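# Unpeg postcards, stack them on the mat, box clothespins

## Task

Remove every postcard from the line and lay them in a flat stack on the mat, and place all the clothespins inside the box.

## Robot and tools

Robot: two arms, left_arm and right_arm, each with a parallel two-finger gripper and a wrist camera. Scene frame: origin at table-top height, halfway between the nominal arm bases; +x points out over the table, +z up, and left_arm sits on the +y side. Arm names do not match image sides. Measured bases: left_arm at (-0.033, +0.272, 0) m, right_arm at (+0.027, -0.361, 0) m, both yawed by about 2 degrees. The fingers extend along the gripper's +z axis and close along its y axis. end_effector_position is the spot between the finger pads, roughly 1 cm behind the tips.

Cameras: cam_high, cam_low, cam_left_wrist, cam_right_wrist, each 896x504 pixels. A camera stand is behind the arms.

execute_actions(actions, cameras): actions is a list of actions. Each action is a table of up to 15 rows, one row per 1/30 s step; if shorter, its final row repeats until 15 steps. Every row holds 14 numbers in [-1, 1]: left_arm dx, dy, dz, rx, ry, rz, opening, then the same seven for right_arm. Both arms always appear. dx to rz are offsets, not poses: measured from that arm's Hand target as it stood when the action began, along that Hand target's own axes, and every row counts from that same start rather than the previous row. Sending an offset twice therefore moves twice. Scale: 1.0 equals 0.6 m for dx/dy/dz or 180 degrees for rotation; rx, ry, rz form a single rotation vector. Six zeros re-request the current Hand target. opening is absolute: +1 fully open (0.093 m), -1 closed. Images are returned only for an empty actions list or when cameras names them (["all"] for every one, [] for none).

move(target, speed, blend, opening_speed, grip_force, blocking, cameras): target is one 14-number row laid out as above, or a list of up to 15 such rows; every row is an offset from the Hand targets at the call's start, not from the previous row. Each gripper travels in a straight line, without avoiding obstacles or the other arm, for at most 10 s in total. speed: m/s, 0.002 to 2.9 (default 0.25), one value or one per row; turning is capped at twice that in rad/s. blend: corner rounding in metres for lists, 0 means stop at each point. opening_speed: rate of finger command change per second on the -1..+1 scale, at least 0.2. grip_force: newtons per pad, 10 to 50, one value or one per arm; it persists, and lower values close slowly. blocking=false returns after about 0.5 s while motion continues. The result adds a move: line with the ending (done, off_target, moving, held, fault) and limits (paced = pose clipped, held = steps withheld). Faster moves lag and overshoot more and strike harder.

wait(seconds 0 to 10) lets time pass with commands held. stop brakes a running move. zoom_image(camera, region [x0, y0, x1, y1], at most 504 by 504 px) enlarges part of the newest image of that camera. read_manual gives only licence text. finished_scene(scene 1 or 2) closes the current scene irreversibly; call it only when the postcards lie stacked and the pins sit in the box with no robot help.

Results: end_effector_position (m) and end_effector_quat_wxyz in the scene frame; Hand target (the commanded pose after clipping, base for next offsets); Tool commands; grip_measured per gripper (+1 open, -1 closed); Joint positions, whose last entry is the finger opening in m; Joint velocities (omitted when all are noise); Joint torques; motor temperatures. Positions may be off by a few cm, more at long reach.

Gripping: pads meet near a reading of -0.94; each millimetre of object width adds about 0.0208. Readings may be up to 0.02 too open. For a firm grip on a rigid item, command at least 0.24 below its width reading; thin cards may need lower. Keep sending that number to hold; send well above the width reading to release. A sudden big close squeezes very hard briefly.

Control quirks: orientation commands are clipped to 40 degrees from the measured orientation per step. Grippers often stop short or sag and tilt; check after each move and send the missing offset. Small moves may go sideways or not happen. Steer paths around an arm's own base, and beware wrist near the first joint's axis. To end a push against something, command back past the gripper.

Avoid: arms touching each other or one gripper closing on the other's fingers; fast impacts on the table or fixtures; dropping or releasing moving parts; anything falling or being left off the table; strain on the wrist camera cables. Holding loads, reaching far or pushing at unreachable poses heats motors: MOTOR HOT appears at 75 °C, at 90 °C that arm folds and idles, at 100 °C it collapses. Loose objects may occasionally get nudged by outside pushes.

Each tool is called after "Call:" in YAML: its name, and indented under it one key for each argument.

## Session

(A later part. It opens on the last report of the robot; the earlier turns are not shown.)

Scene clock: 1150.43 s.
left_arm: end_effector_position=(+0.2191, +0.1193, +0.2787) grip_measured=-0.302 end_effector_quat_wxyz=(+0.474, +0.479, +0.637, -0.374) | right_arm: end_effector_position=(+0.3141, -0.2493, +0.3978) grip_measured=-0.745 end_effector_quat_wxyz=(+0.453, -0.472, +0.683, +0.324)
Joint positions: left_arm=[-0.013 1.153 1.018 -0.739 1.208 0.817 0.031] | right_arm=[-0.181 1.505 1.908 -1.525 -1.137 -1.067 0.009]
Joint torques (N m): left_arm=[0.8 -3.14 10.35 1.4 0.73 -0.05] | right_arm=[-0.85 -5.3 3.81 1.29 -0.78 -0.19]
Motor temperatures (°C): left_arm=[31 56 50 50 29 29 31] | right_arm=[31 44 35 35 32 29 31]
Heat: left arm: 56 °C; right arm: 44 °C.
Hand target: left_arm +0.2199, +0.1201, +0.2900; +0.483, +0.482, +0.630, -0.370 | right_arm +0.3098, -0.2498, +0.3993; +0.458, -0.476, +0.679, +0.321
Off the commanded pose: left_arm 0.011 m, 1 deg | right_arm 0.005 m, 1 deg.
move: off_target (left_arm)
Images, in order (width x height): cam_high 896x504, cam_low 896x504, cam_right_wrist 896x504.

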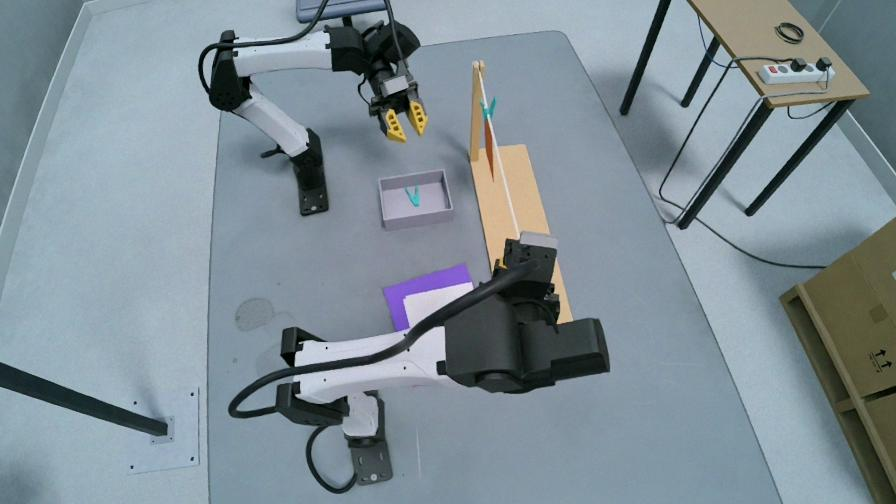

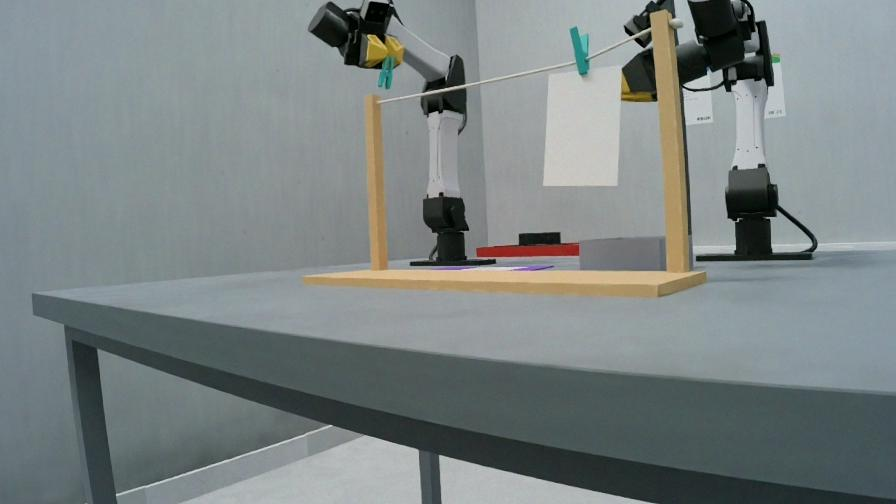

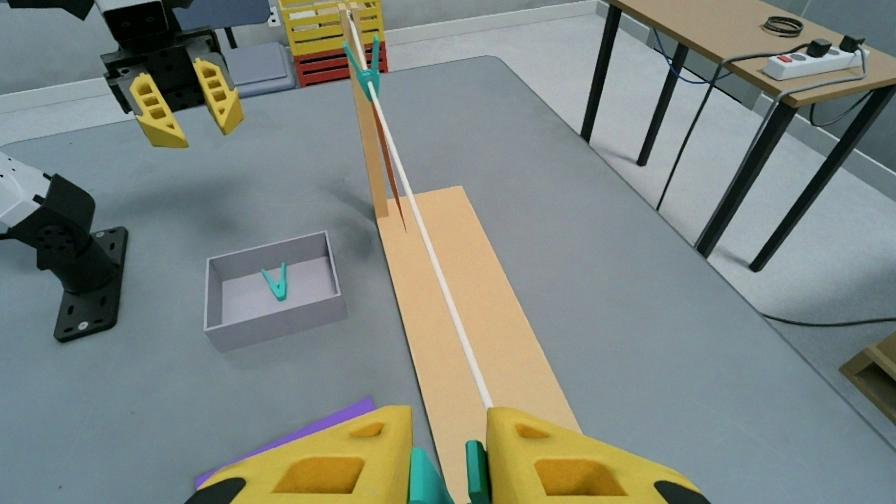

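Call:
move:
  target:
    - [-0.0177, 0.1, -0.1915, -0.0789, 0.0164, -0.0233, 0.5, 0.1248, 0.179, 0.2667, -0.025, 0.022, -0.012, -0.75]
    - [-0.0177, 0.1, -0.1915, -0.0789, 0.0164, -0.0233, 0.5, 0.1813, 0.3635, 0.7048, -0.0497, 0.0443, -0.0242, -0.75]
  speed: 0.2
  blend: [0.03, 0]
  cameras: ["cam_low", "cam_high", "cam_right_wrist", "cam_left_wrist"]

Scene clock: 1187.60 s.
left_arm: end_effector_position=(+0.2478, +0.2377, +0.3248) grip_measured=+0.498 end_effector_quat_wxyz=(+0.501, +0.396, +0.706, -0.305) | right_arm: end_effector_position=(+0.2193, +0.1439, +0.1244) grip_measured=-0.749 end_effector_quat_wxyz=(+0.361, -0.566, +0.673, +0.313)
Joint positions: left_arm=[0.447 1.419 1.487 -1.535 1.253 1.427 0.069] | right_arm=[1.102 1.926 1.262 0.07 -0.232 -0.139 0.009]
Joint velocities: left_arm=[within noise] | right_arm=[-0.002 0.017 -0.007 -0.037 0.037 -0.007 -0.004]
Joint torques (N m): left_arm=[0.96 -3.29 9.02 0.45 0.82 0.24] | right_arm=[-0.14 -8.36 8.44 2.92 -0.11 0.1]
Motor temperatures (°C): left_arm=[31 48 53 46 29 29 31] | right_arm=[31 44 36 36 32 29 31]
Heat: left arm: 53 °C; right arm: 44 °C.
Hand target: left_arm +0.2498, +0.2403, +0.3299; +0.508, +0.405, +0.700, -0.295 | right_arm +0.2250, +0.1551, +0.1405; +0.384, -0.556, +0.663, +0.321
Off the commanded pose: left_arm 0.006 m, 2 deg | right_arm 0.020 m, 3 deg.
move: off_target (right_arm)

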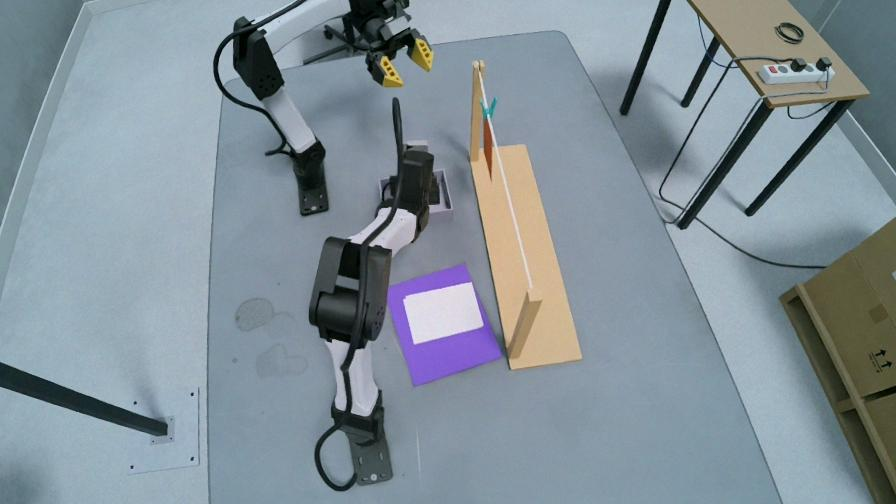

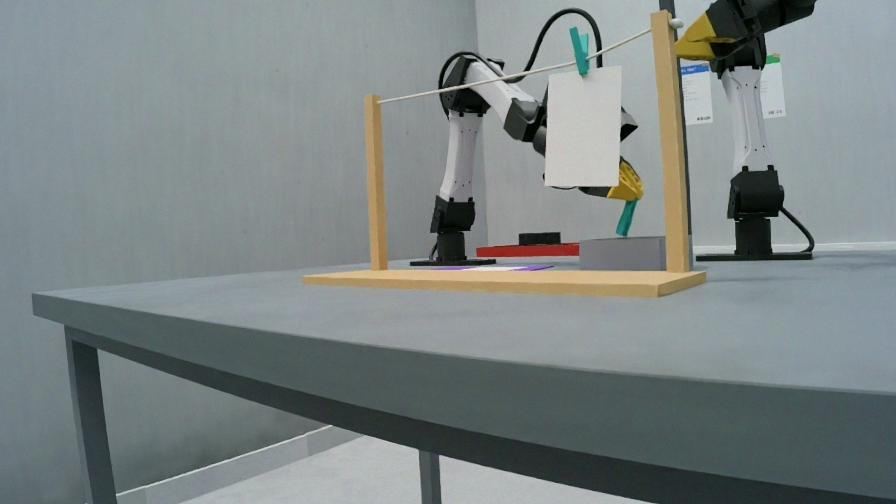

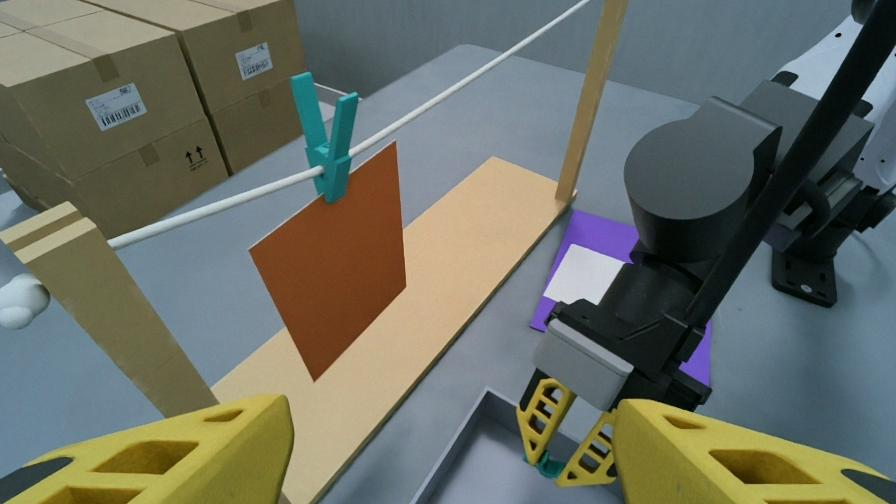

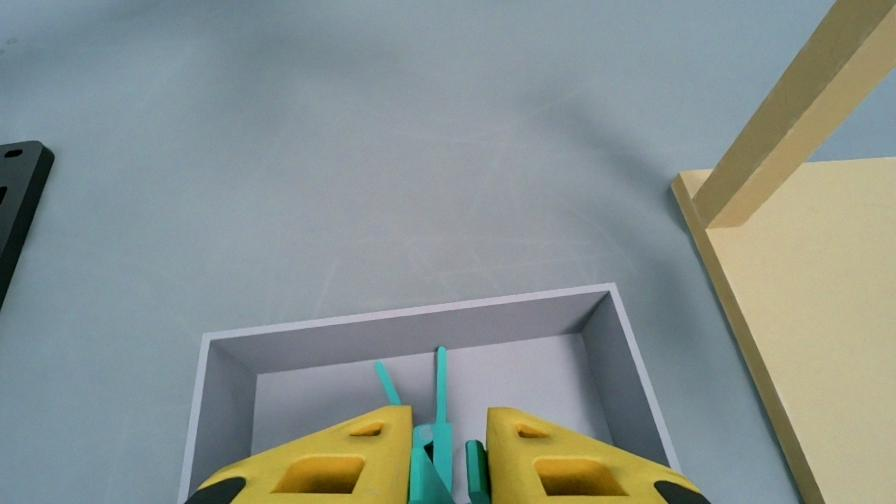

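Call:
move:
  target: [0,0,0,0,0,0,0.5,0.0768,0.0035,0.067,0,0,0,-0.75]
  speed: 0.08
  cameras: ["cam_low", "cam_right_wrist", "cam_left_wrist"]

Scene clock: 1197.20 s.
left_arm: end_effector_position=(+0.2478, +0.2377, +0.3248) grip_measured=+0.498 end_effector_quat_wxyz=(+0.501, +0.396, +0.706, -0.305) | right_arm: end_effector_position=(+0.2260, +0.1641, +0.0798) grip_measured=-0.746 end_effector_quat_wxyz=(+0.375, -0.561, +0.666, +0.317)
Joint positions: left_arm=[0.447 1.419 1.487 -1.535 1.253 1.427 0.069] | right_arm=[1.109 2.075 1.253 0.263 -0.221 -0.134 0.009]
Joint velocities: left_arm=[within noise] | right_arm=[0.002 -0.002 -0.012 0.051 0.007 0.007 -0.004]
Joint torques (N m): left_arm=[0.54 -3.18 8.9 0.53 0.74 0.2] | right_arm=[0.29 -9.11 5.01 3.01 -0.09 0.12]
Heat: left arm: 53 °C; right arm: 45 °C.
Hand target: left_arm +0.2498, +0.2403, +0.3299; +0.508, +0.405, +0.700, -0.295 | right_arm +0.2249, +0.1671, +0.0803; +0.383, -0.556, +0.663, +0.321
Off the commanded pose: left_arm 0.006 m, 2 deg | right_arm 0.003 m, 1 deg.
move: done
Images, in order (width x height): cam_low 896x504, cam_left_wrist 896x504, cam_right_wrist 896x504.

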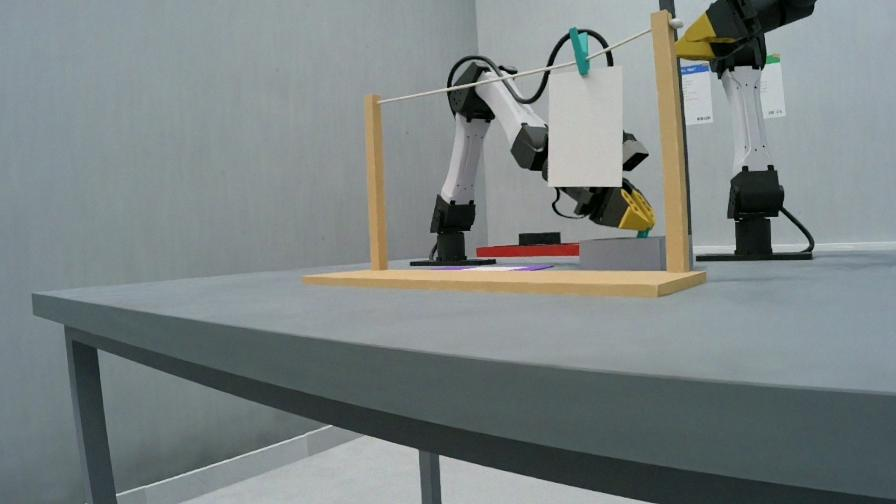

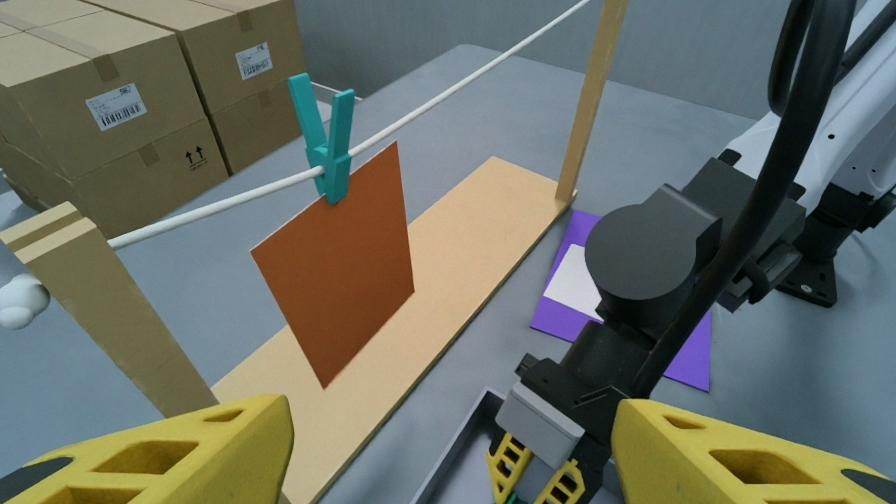

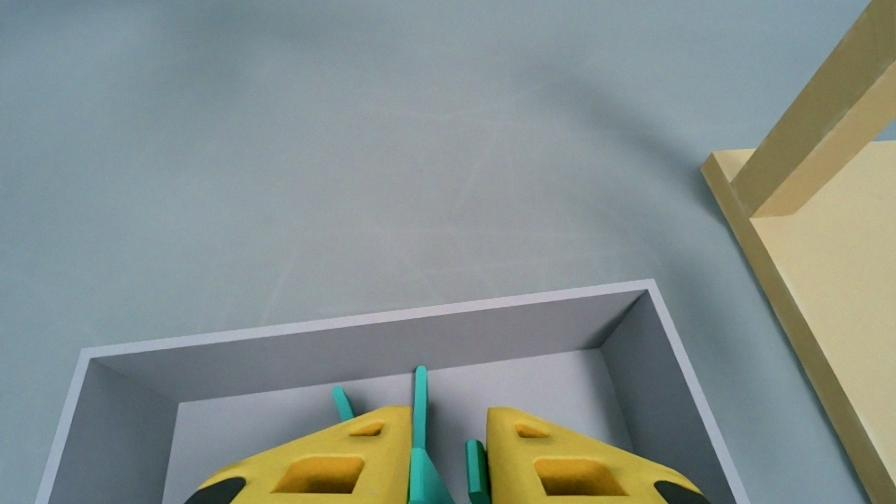

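Call:
move:
  target: [0,0,0,0,0,0,0.5,0.0217,0,0.0125,0,0,0,-0.75]
  speed: 0.05

Call:
move:
  target: [0,0,0,0,0,0,0.5,0,0,0,0,0,0,-0.2]
  opening_speed: 0.5
  cameras: ["cam_low", "cam_right_wrist", "cam_left_wrist"]

Scene clock: 1204.87 s.
left_arm: end_effector_position=(+0.2478, +0.2377, +0.3248) grip_measured=+0.498 end_effector_quat_wxyz=(+0.501, +0.396, +0.706, -0.305) | right_arm: end_effector_position=(+0.2274, +0.1673, +0.0749) grip_measured=-0.744 end_effector_quat_wxyz=(+0.386, -0.558, +0.660, +0.323)
Joint positions: left_arm=[0.447 1.419 1.487 -1.535 1.253 1.427 0.069] | right_arm=[1.109 2.098 1.24 0.327 -0.221 -0.134 0.009]
Joint torques (N m): left_arm=[0.79 -3.11 9.18 0.43 0.81 0.29] | right_arm=[0.28 -8.42 4.48 2.89 -0.09 0.11]
Heat: left arm: 53 °C; right arm: 45 °C.
Hand target: left_arm +0.2498, +0.2403, +0.3299; +0.508, +0.405, +0.700, -0.295 | right_arm +0.2249, +0.1670, +0.0653; +0.383, -0.556, +0.663, +0.321
Off the commanded pose: left_arm 0.006 m, 2 deg | right_arm 0.010 m, 1 deg.
move: done

Scene clock: 1206.17 s.
left_arm: end_effector_position=(+0.2478, +0.2377, +0.3248) grip_measured=+0.498 end_effector_quat_wxyz=(+0.501, +0.396, +0.706, -0.305) | right_arm: end_effector_position=(+0.2276, +0.1675, +0.0730) grip_measured=-0.201 end_effector_quat_wxyz=(+0.385, -0.558, +0.660, +0.322)
Joint positions: left_arm=[0.447 1.419 1.487 -1.535 1.253 1.427 0.069] | right_arm=[1.109 2.102 1.24 0.33 -0.22 -0.134 0.036]
Joint torques (N m): left_arm=[0.83 -3.37 9.26 0.51 0.77 0.26] | right_arm=[0.29 -8.75 4.48 2.86 -0.09 0.11]
Heat: left arm: 53 °C; right arm: 46 °C.
Hand target: left_arm +0.2498, +0.2403, +0.3299; +0.508, +0.405, +0.700, -0.295 | right_arm +0.2249, +0.1670, +0.0652; +0.383, -0.556, +0.663, +0.321
Off the commanded pose: left_arm 0.006 m, 2 deg | right_arm 0.008 m, 0 deg.
move: done
Images, in order (width x height): cam_low 896x504, cam_left_wrist 896x504, cam_right_wrist 896x504.

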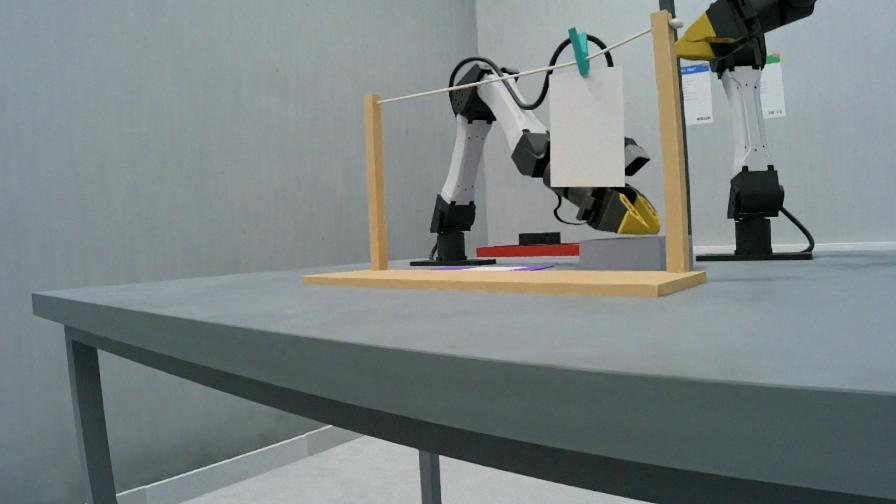

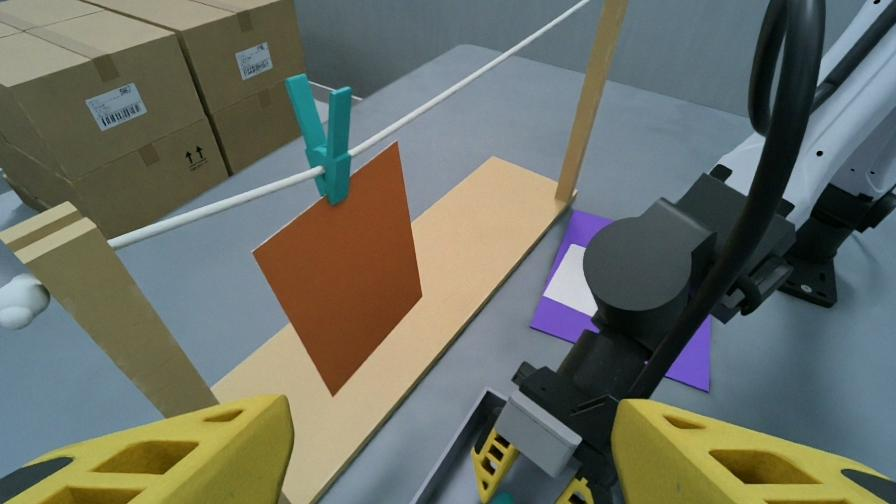

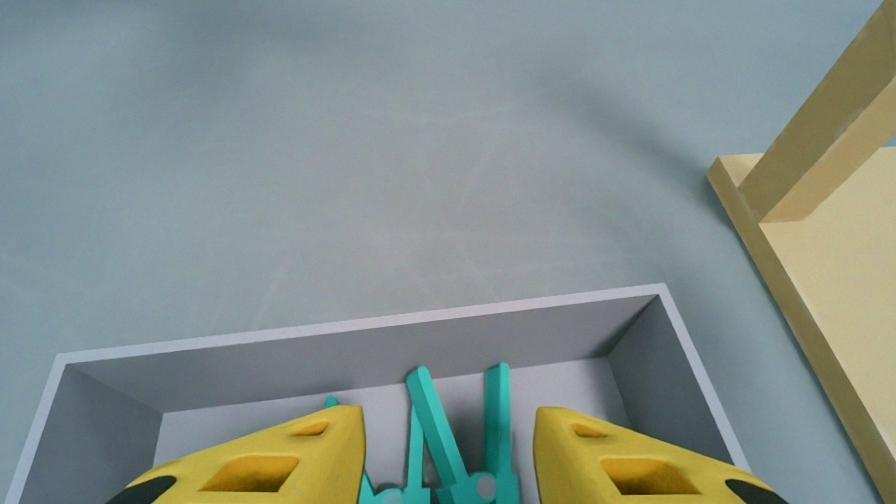

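Call:
move:
  target:
    - [0,0,0,0,0,0,0.5,-0.101,0,-0.0583,0,0,0,-0.2]
    - [0,0,0,0,0,0,0.5,-0.1092,-0.0557,-0.2608,-0.011,-0.083,-0.003,0.1]
    - [0,0,0,0,0,0,0.5,-0.0203,-0.2572,-0.3642,-0.0219,-0.1664,-0.0058,0.1]
  speed: 0.18
  blend: [0.01, 0.03, 0]
  cameras: ["cam_low", "cam_high", "cam_right_wrist", "cam_left_wrist"]

Scene clock: 1235.63 s.
left_arm: end_effector_position=(+0.2478, +0.2377, +0.3248) grip_measured=+0.498 end_effector_quat_wxyz=(+0.501, +0.396, +0.706, -0.305) | right_arm: end_effector_position=(+0.3449, -0.0388, +0.1843) grip_measured=+0.099 end_effector_quat_wxyz=(+0.521, -0.473, +0.533, +0.469)
Joint positions: left_arm=[0.447 1.419 1.487 -1.535 1.253 1.427 0.069] | right_arm=[0.445 1.823 0.788 1.006 -0.98 -0.017 0.05]
Joint torques (N m): left_arm=[0.91 -3.47 9.18 0.55 0.77 0.18] | right_arm=[-0.88 -5.93 4.53 2.86 -0.27 0.17]
Motor temperatures (°C): left_arm=[31 45 54 42 29 29 31] | right_arm=[31 47 37 42 31 29 31]
Heat: left arm: 54 °C; right arm: 47 °C.
Hand target: left_arm +0.2498, +0.2403, +0.3299; +0.508, +0.405, +0.700, -0.295 | right_arm +0.3450, -0.0403, +0.1850; +0.526, -0.473, +0.525, +0.473
Off the commanded pose: left_arm 0.006 m, 2 deg | right_arm 0.002 m, 1 deg.
move: done; blend cut to 0 m at target 2

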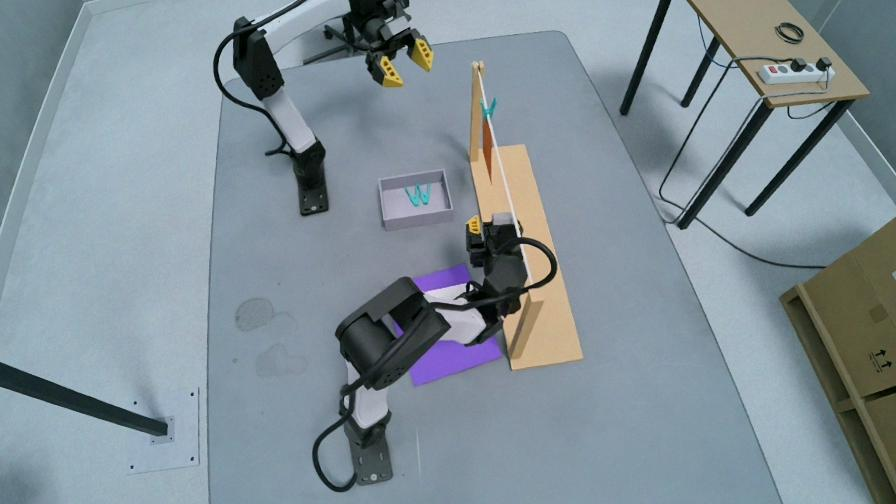

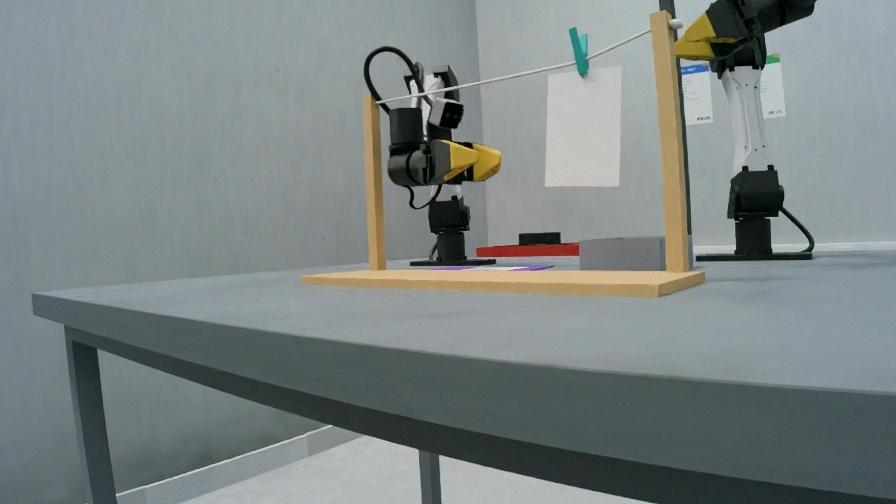

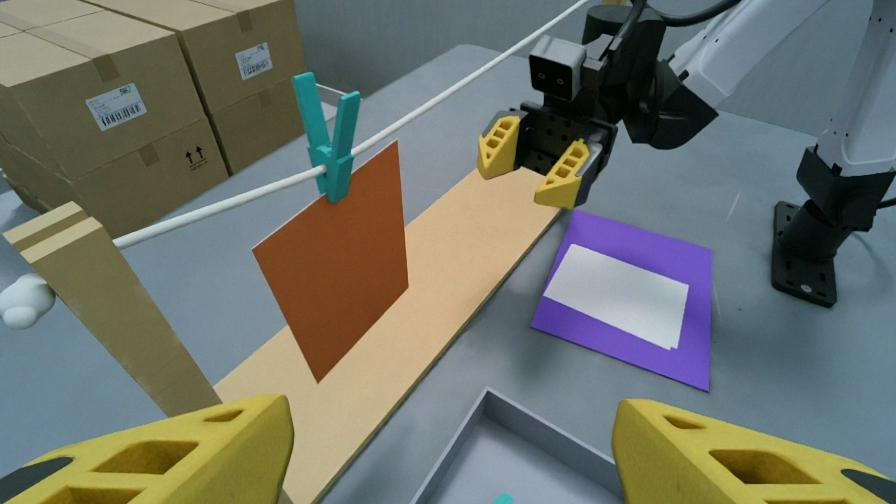

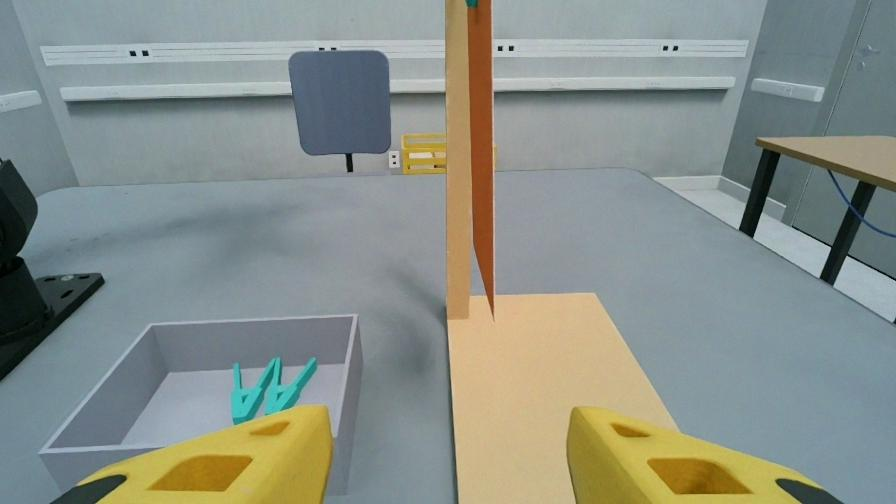

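Call:
zoom_image:
  camera: "cam_high"
  region: [430, 190, 580, 340]

Call:
zoom_image:
  camera: "cam_low"
  region: [340, 20, 540, 220]

Call:
zoom_image:
  camera: "cam_left_wrist"
  region: [440, 0, 740, 240]

Scaled by 3.360.

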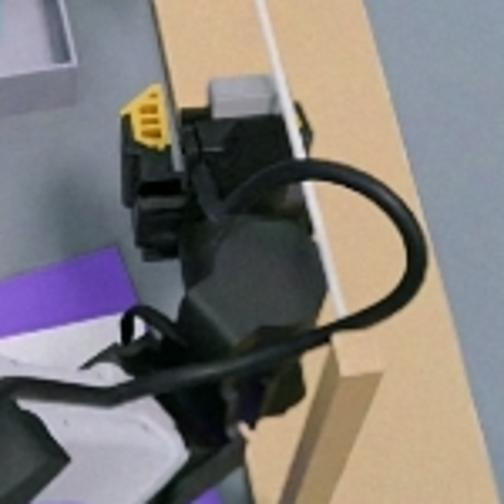

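Scaled by 2.520.

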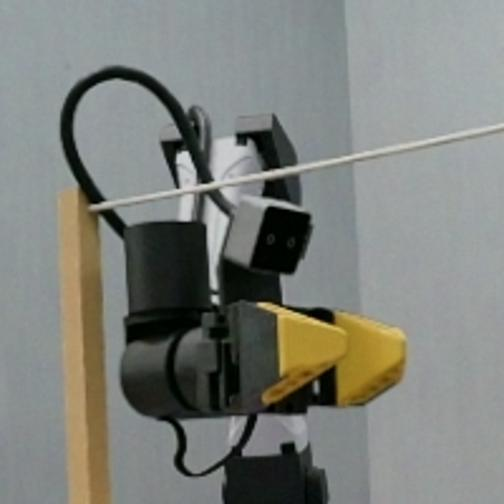

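Scaled by 1.680.

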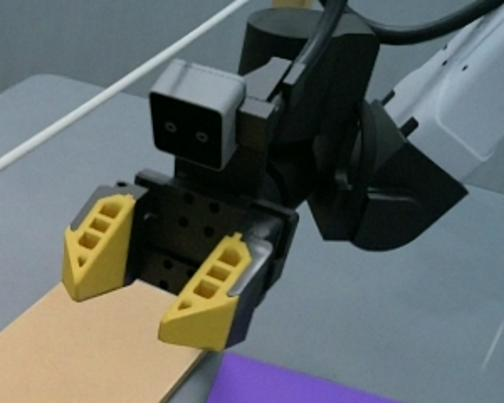

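Call:
move:
  target: [0,0,0,0,0,0,0.5,0.0167,-0.03,0.12,0,0,0,0.1]
  speed: 0.12
  cameras: ["cam_low", "cam_high", "cam_right_wrist", "cam_left_wrist"]

Scene clock: 1272.20 s.
left_arm: end_effector_position=(+0.2478, +0.2377, +0.3248) grip_measured=+0.498 end_effector_quat_wxyz=(+0.501, +0.396, +0.706, -0.305) | right_arm: end_effector_position=(+0.3641, +0.0258, +0.1721) grip_measured=+0.099 end_effector_quat_wxyz=(+0.519, -0.477, +0.526, +0.476)
Joint positions: left_arm=[0.447 1.419 1.487 -1.535 1.253 1.427 0.069] | right_arm=[0.565 2.021 1.005 1.004 -0.88 -0.003 0.05]
Joint torques (N m): left_arm=[0.72 -3.32 8.77 0.51 0.77 0.19] | right_arm=[-0.12 -7.42 6.91 2.44 0.06 0.05]
Heat: left arm: 54 °C; right arm: 45 °C.
Hand target: left_arm +0.2498, +0.2403, +0.3299; +0.508, +0.405, +0.700, -0.295 | right_arm +0.3704, +0.0295, +0.1748; +0.525, -0.473, +0.526, +0.473
Off the commanded pose: left_arm 0.006 m, 2 deg | right_arm 0.008 m, 1 deg.
move: done

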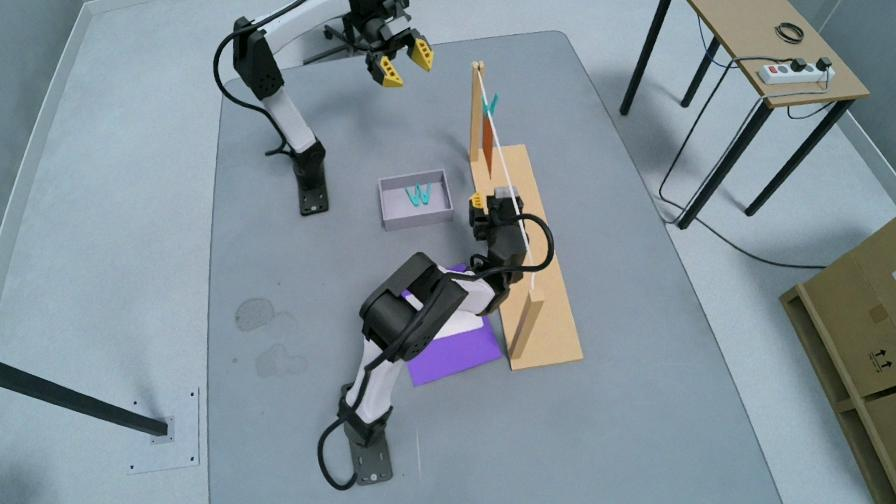

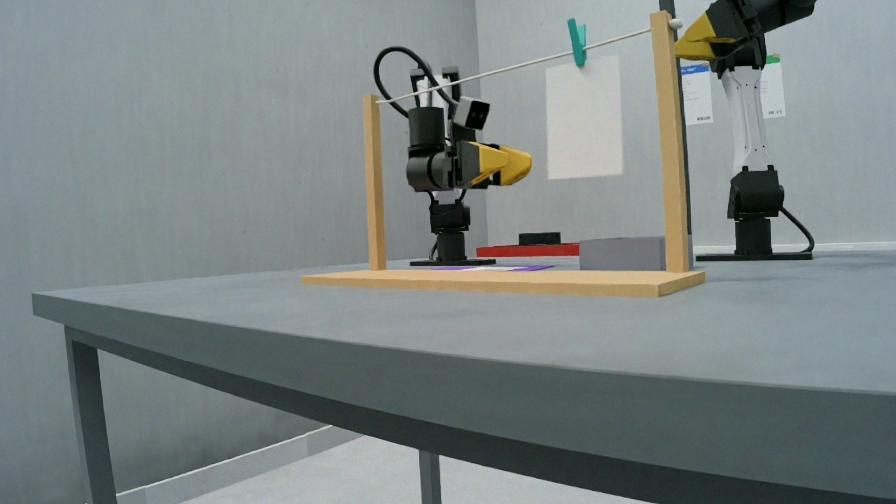

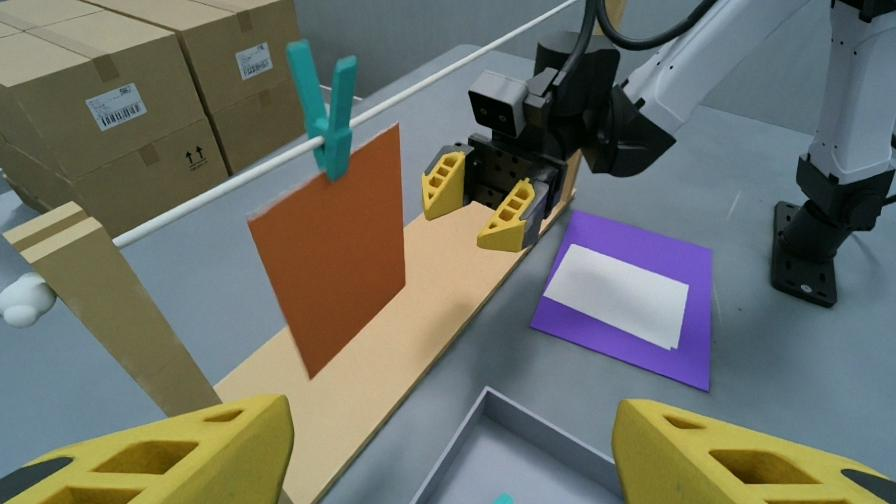

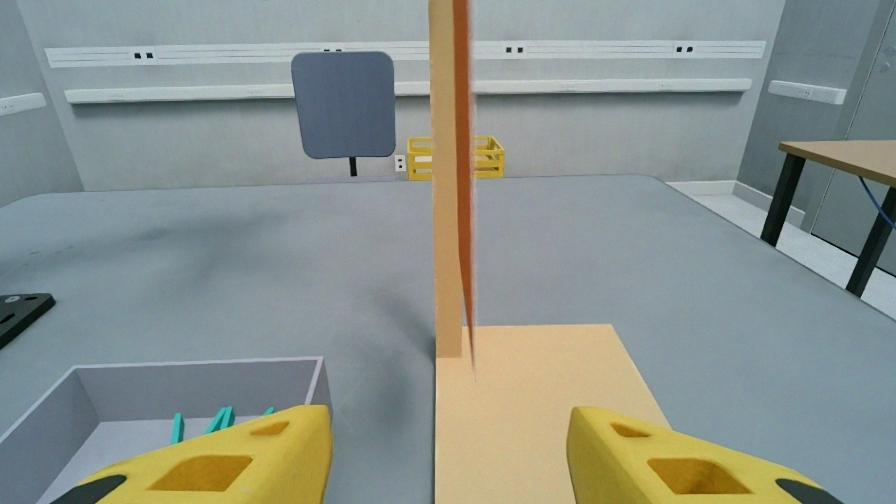

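Call:
zoom_image:
  camera: "cam_low"
  region: [340, 0, 680, 200]

Call:
zoom_image:
  camera: "cam_high"
  region: [430, 150, 580, 300]

Call:
zoom_image:
  camera: "cam_left_wrist"
  region: [400, 0, 740, 260]

Scaled by 1.482.

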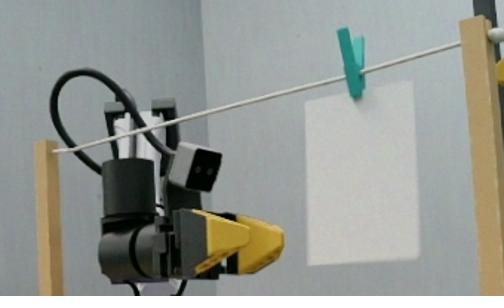

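Scaled by 3.360.

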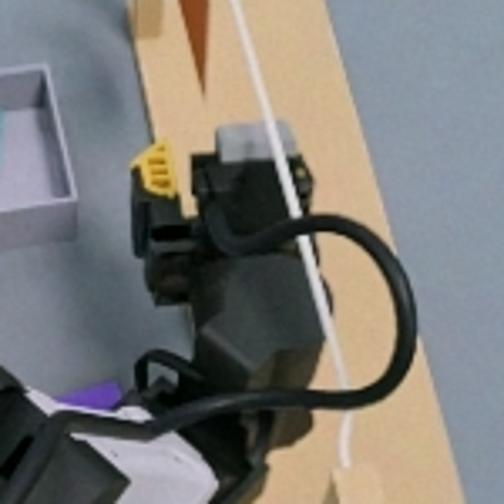

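Scaled by 1.482.

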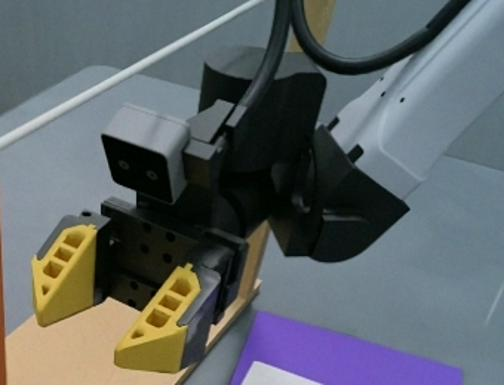

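Call:
zoom_image:
  camera: "cam_high"
  region: [505, 205, 565, 305]

Call:
zoom_image:
  camera: "cam_low"
  region: [360, 30, 480, 150]

Scaled by 5.040.

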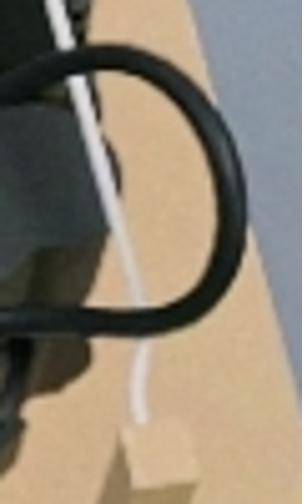

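Scaled by 4.200.

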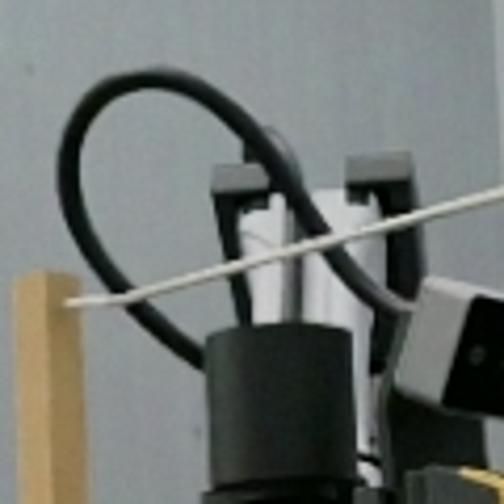

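Call:
move:
  target: [0,0,0,0,0,0,0.5,-0.0233,-0.009,0.05,0,0,0,0.1]
  speed: 0.1
  cameras: ["cam_low", "cam_high", "cam_right_wrist"]

Call:
zoom_image:
  camera: "cam_low"
  region: [340, 0, 680, 200]

Call:
zoom_image:
  camera: "cam_high"
  region: [470, 150, 570, 300]

Scene clock: 1309.67 s.
left_arm: end_effector_position=(+0.2478, +0.2377, +0.3248) grip_measured=+0.498 end_effector_quat_wxyz=(+0.501, +0.396, +0.706, -0.305) | right_arm: end_effector_position=(+0.3735, +0.0547, +0.1864) grip_measured=+0.099 end_effector_quat_wxyz=(+0.519, -0.476, +0.526, +0.476)
Joint positions: left_arm=[0.447 1.419 1.487 -1.535 1.253 1.427 0.069] | right_arm=[0.61 2.056 1.137 0.907 -0.834 -0.002 0.05]
Joint velocities: left_arm=[within noise] | right_arm=[-0.002 0.046 -0.022 -0.066 -0.022 -0.007 0]
Joint torques (N m): left_arm=[0.75 -3.38 8.9 0.47 0.79 0.19] | right_arm=[-0.01 -7.97 7.23 2.5 0.08 0.04]
Heat: left arm: 54 °C; right arm: 47 °C.
Hand target: left_arm +0.2498, +0.2403, +0.3299; +0.508, +0.405, +0.700, -0.295 | right_arm +0.3789, +0.0587, +0.1890; +0.526, -0.473, +0.525, +0.473
Off the commanded pose: left_arm 0.006 m, 2 deg | right_arm 0.007 m, 1 deg.
move: done
Images, in order (width x height): cam_high 896x504, cam_low 896x504, cam_right_wrist 896x504.

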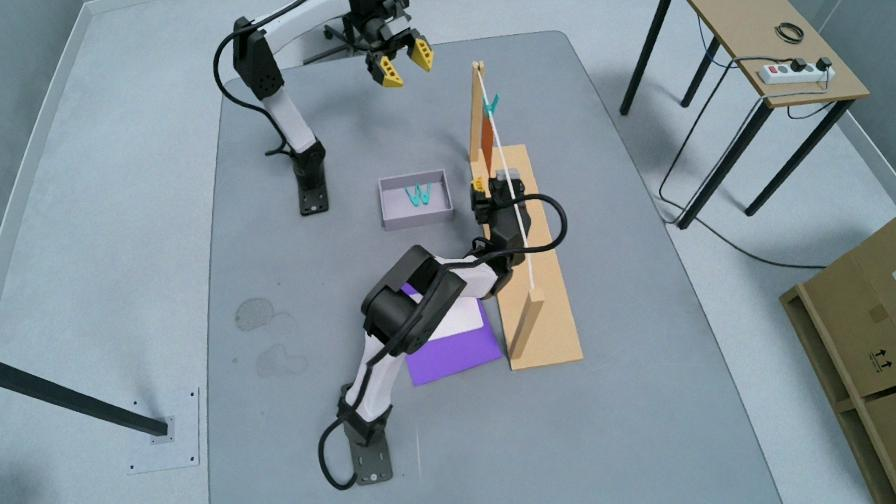

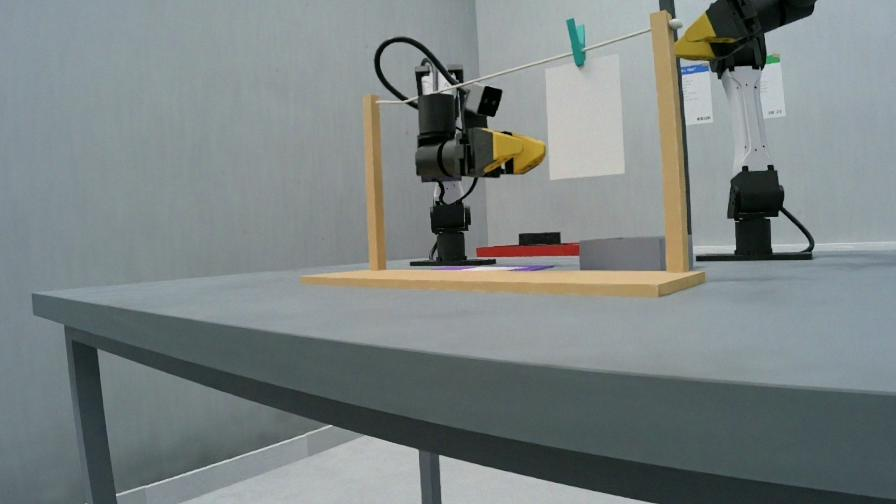

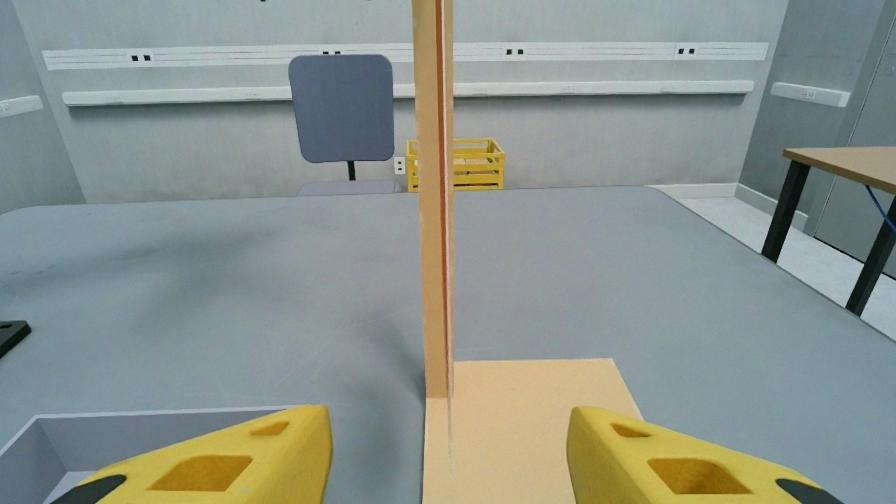

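Scaled by 1.482.

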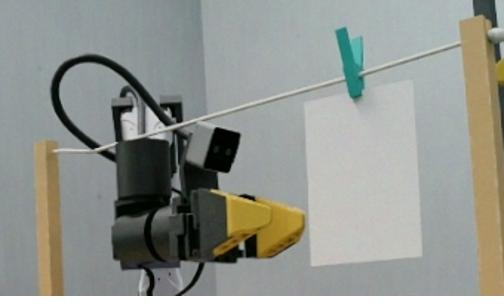

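Scaled by 3.360.

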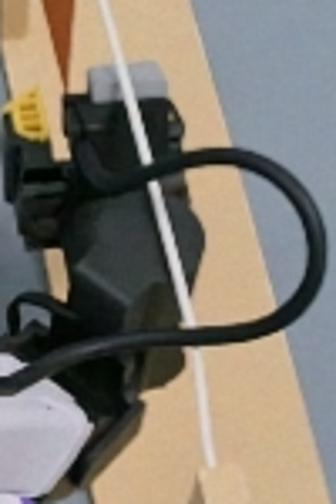

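Call:
move:
  target: [0,0,0,0,0,0,0.5,0,0.004,0.075,0,0,0,0.1]
  speed: 0.08
  cameras: ["cam_low", "cam_high", "cam_right_wrist", "cam_left_wrist"]

Call:
zoom_image:
  camera: "cam_low"
  region: [340, 0, 680, 200]

Call:
zoom_image:
  camera: "cam_high"
  region: [470, 100, 570, 250]

Scene clock: 1347.63 s.
left_arm: end_effector_position=(+0.2478, +0.2377, +0.3248) grip_measured=+0.498 end_effector_quat_wxyz=(+0.501, +0.396, +0.706, -0.305) | right_arm: end_effector_position=(+0.3758, +0.0994, +0.1855) grip_measured=+0.099 end_effector_quat_wxyz=(+0.518, -0.477, +0.527, +0.476)
Joint positions: left_arm=[0.447 1.419 1.487 -1.535 1.253 1.427 0.069] | right_arm=[0.687 2.148 1.289 0.844 -0.758 -0.002 0.05]
Joint torques (N m): left_arm=[0.69 -3.74 8.96 0.5 0.72 0.18] | right_arm=[-0.05 -8.8 7.61 2.57 0.08 0.04]
Heat: left arm: 54 °C; right arm: 48 °C.
Hand target: left_arm +0.2498, +0.2403, +0.3299; +0.508, +0.405, +0.700, -0.295 | right_arm +0.3812, +0.1038, +0.1890; +0.525, -0.473, +0.525, +0.473
Off the commanded pose: left_arm 0.006 m, 2 deg | right_arm 0.008 m, 1 deg.
move: done

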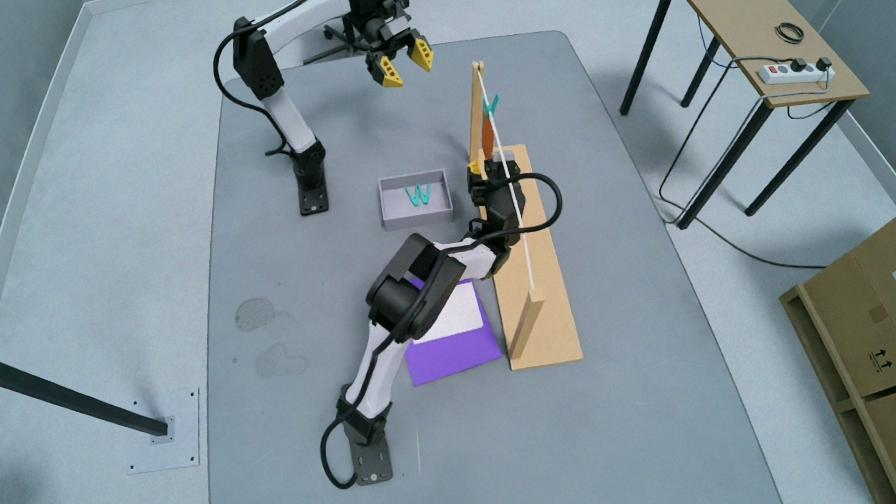

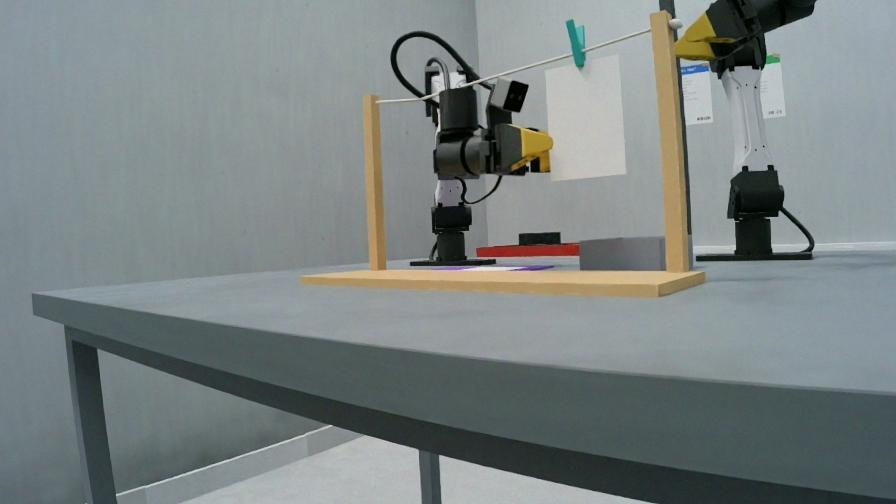

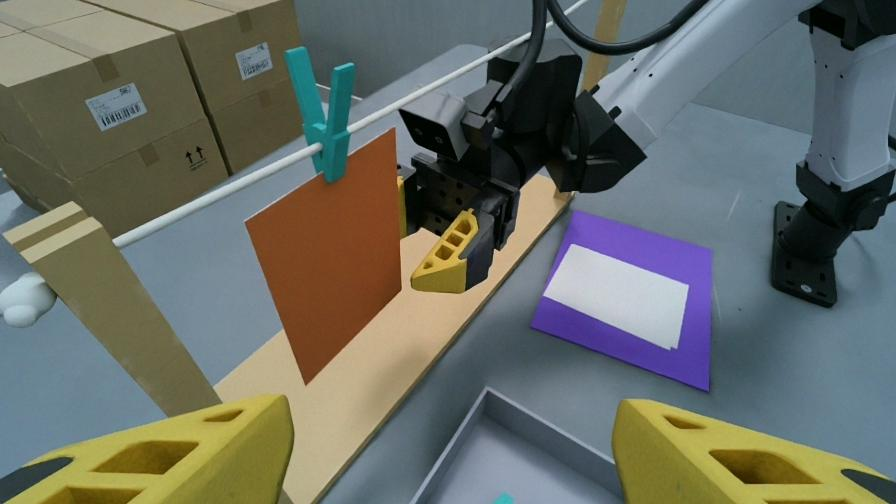

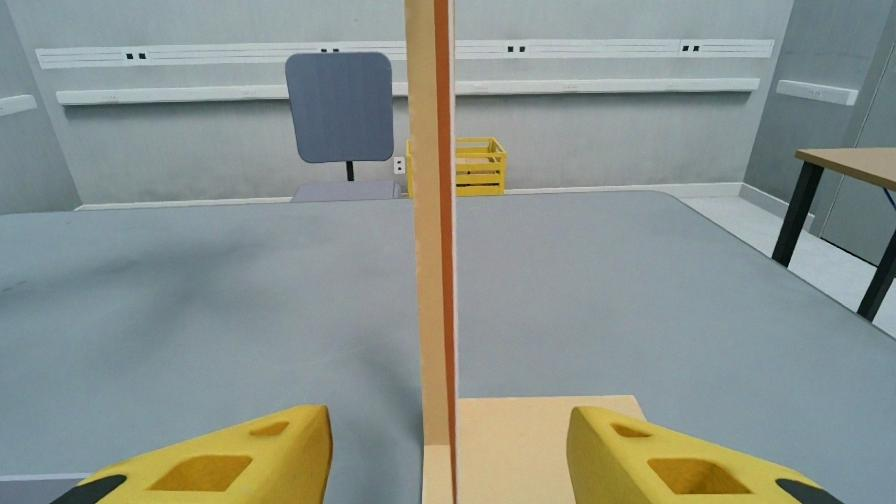

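Scaled by 1.482.

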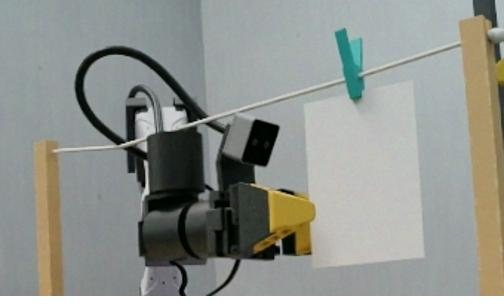

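Scaled by 3.360.

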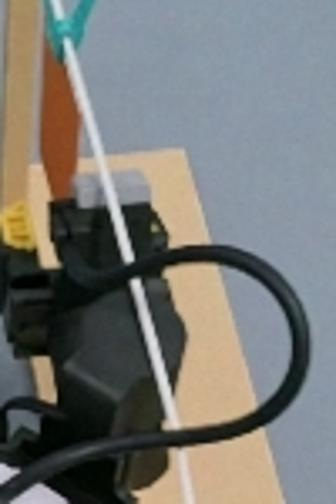

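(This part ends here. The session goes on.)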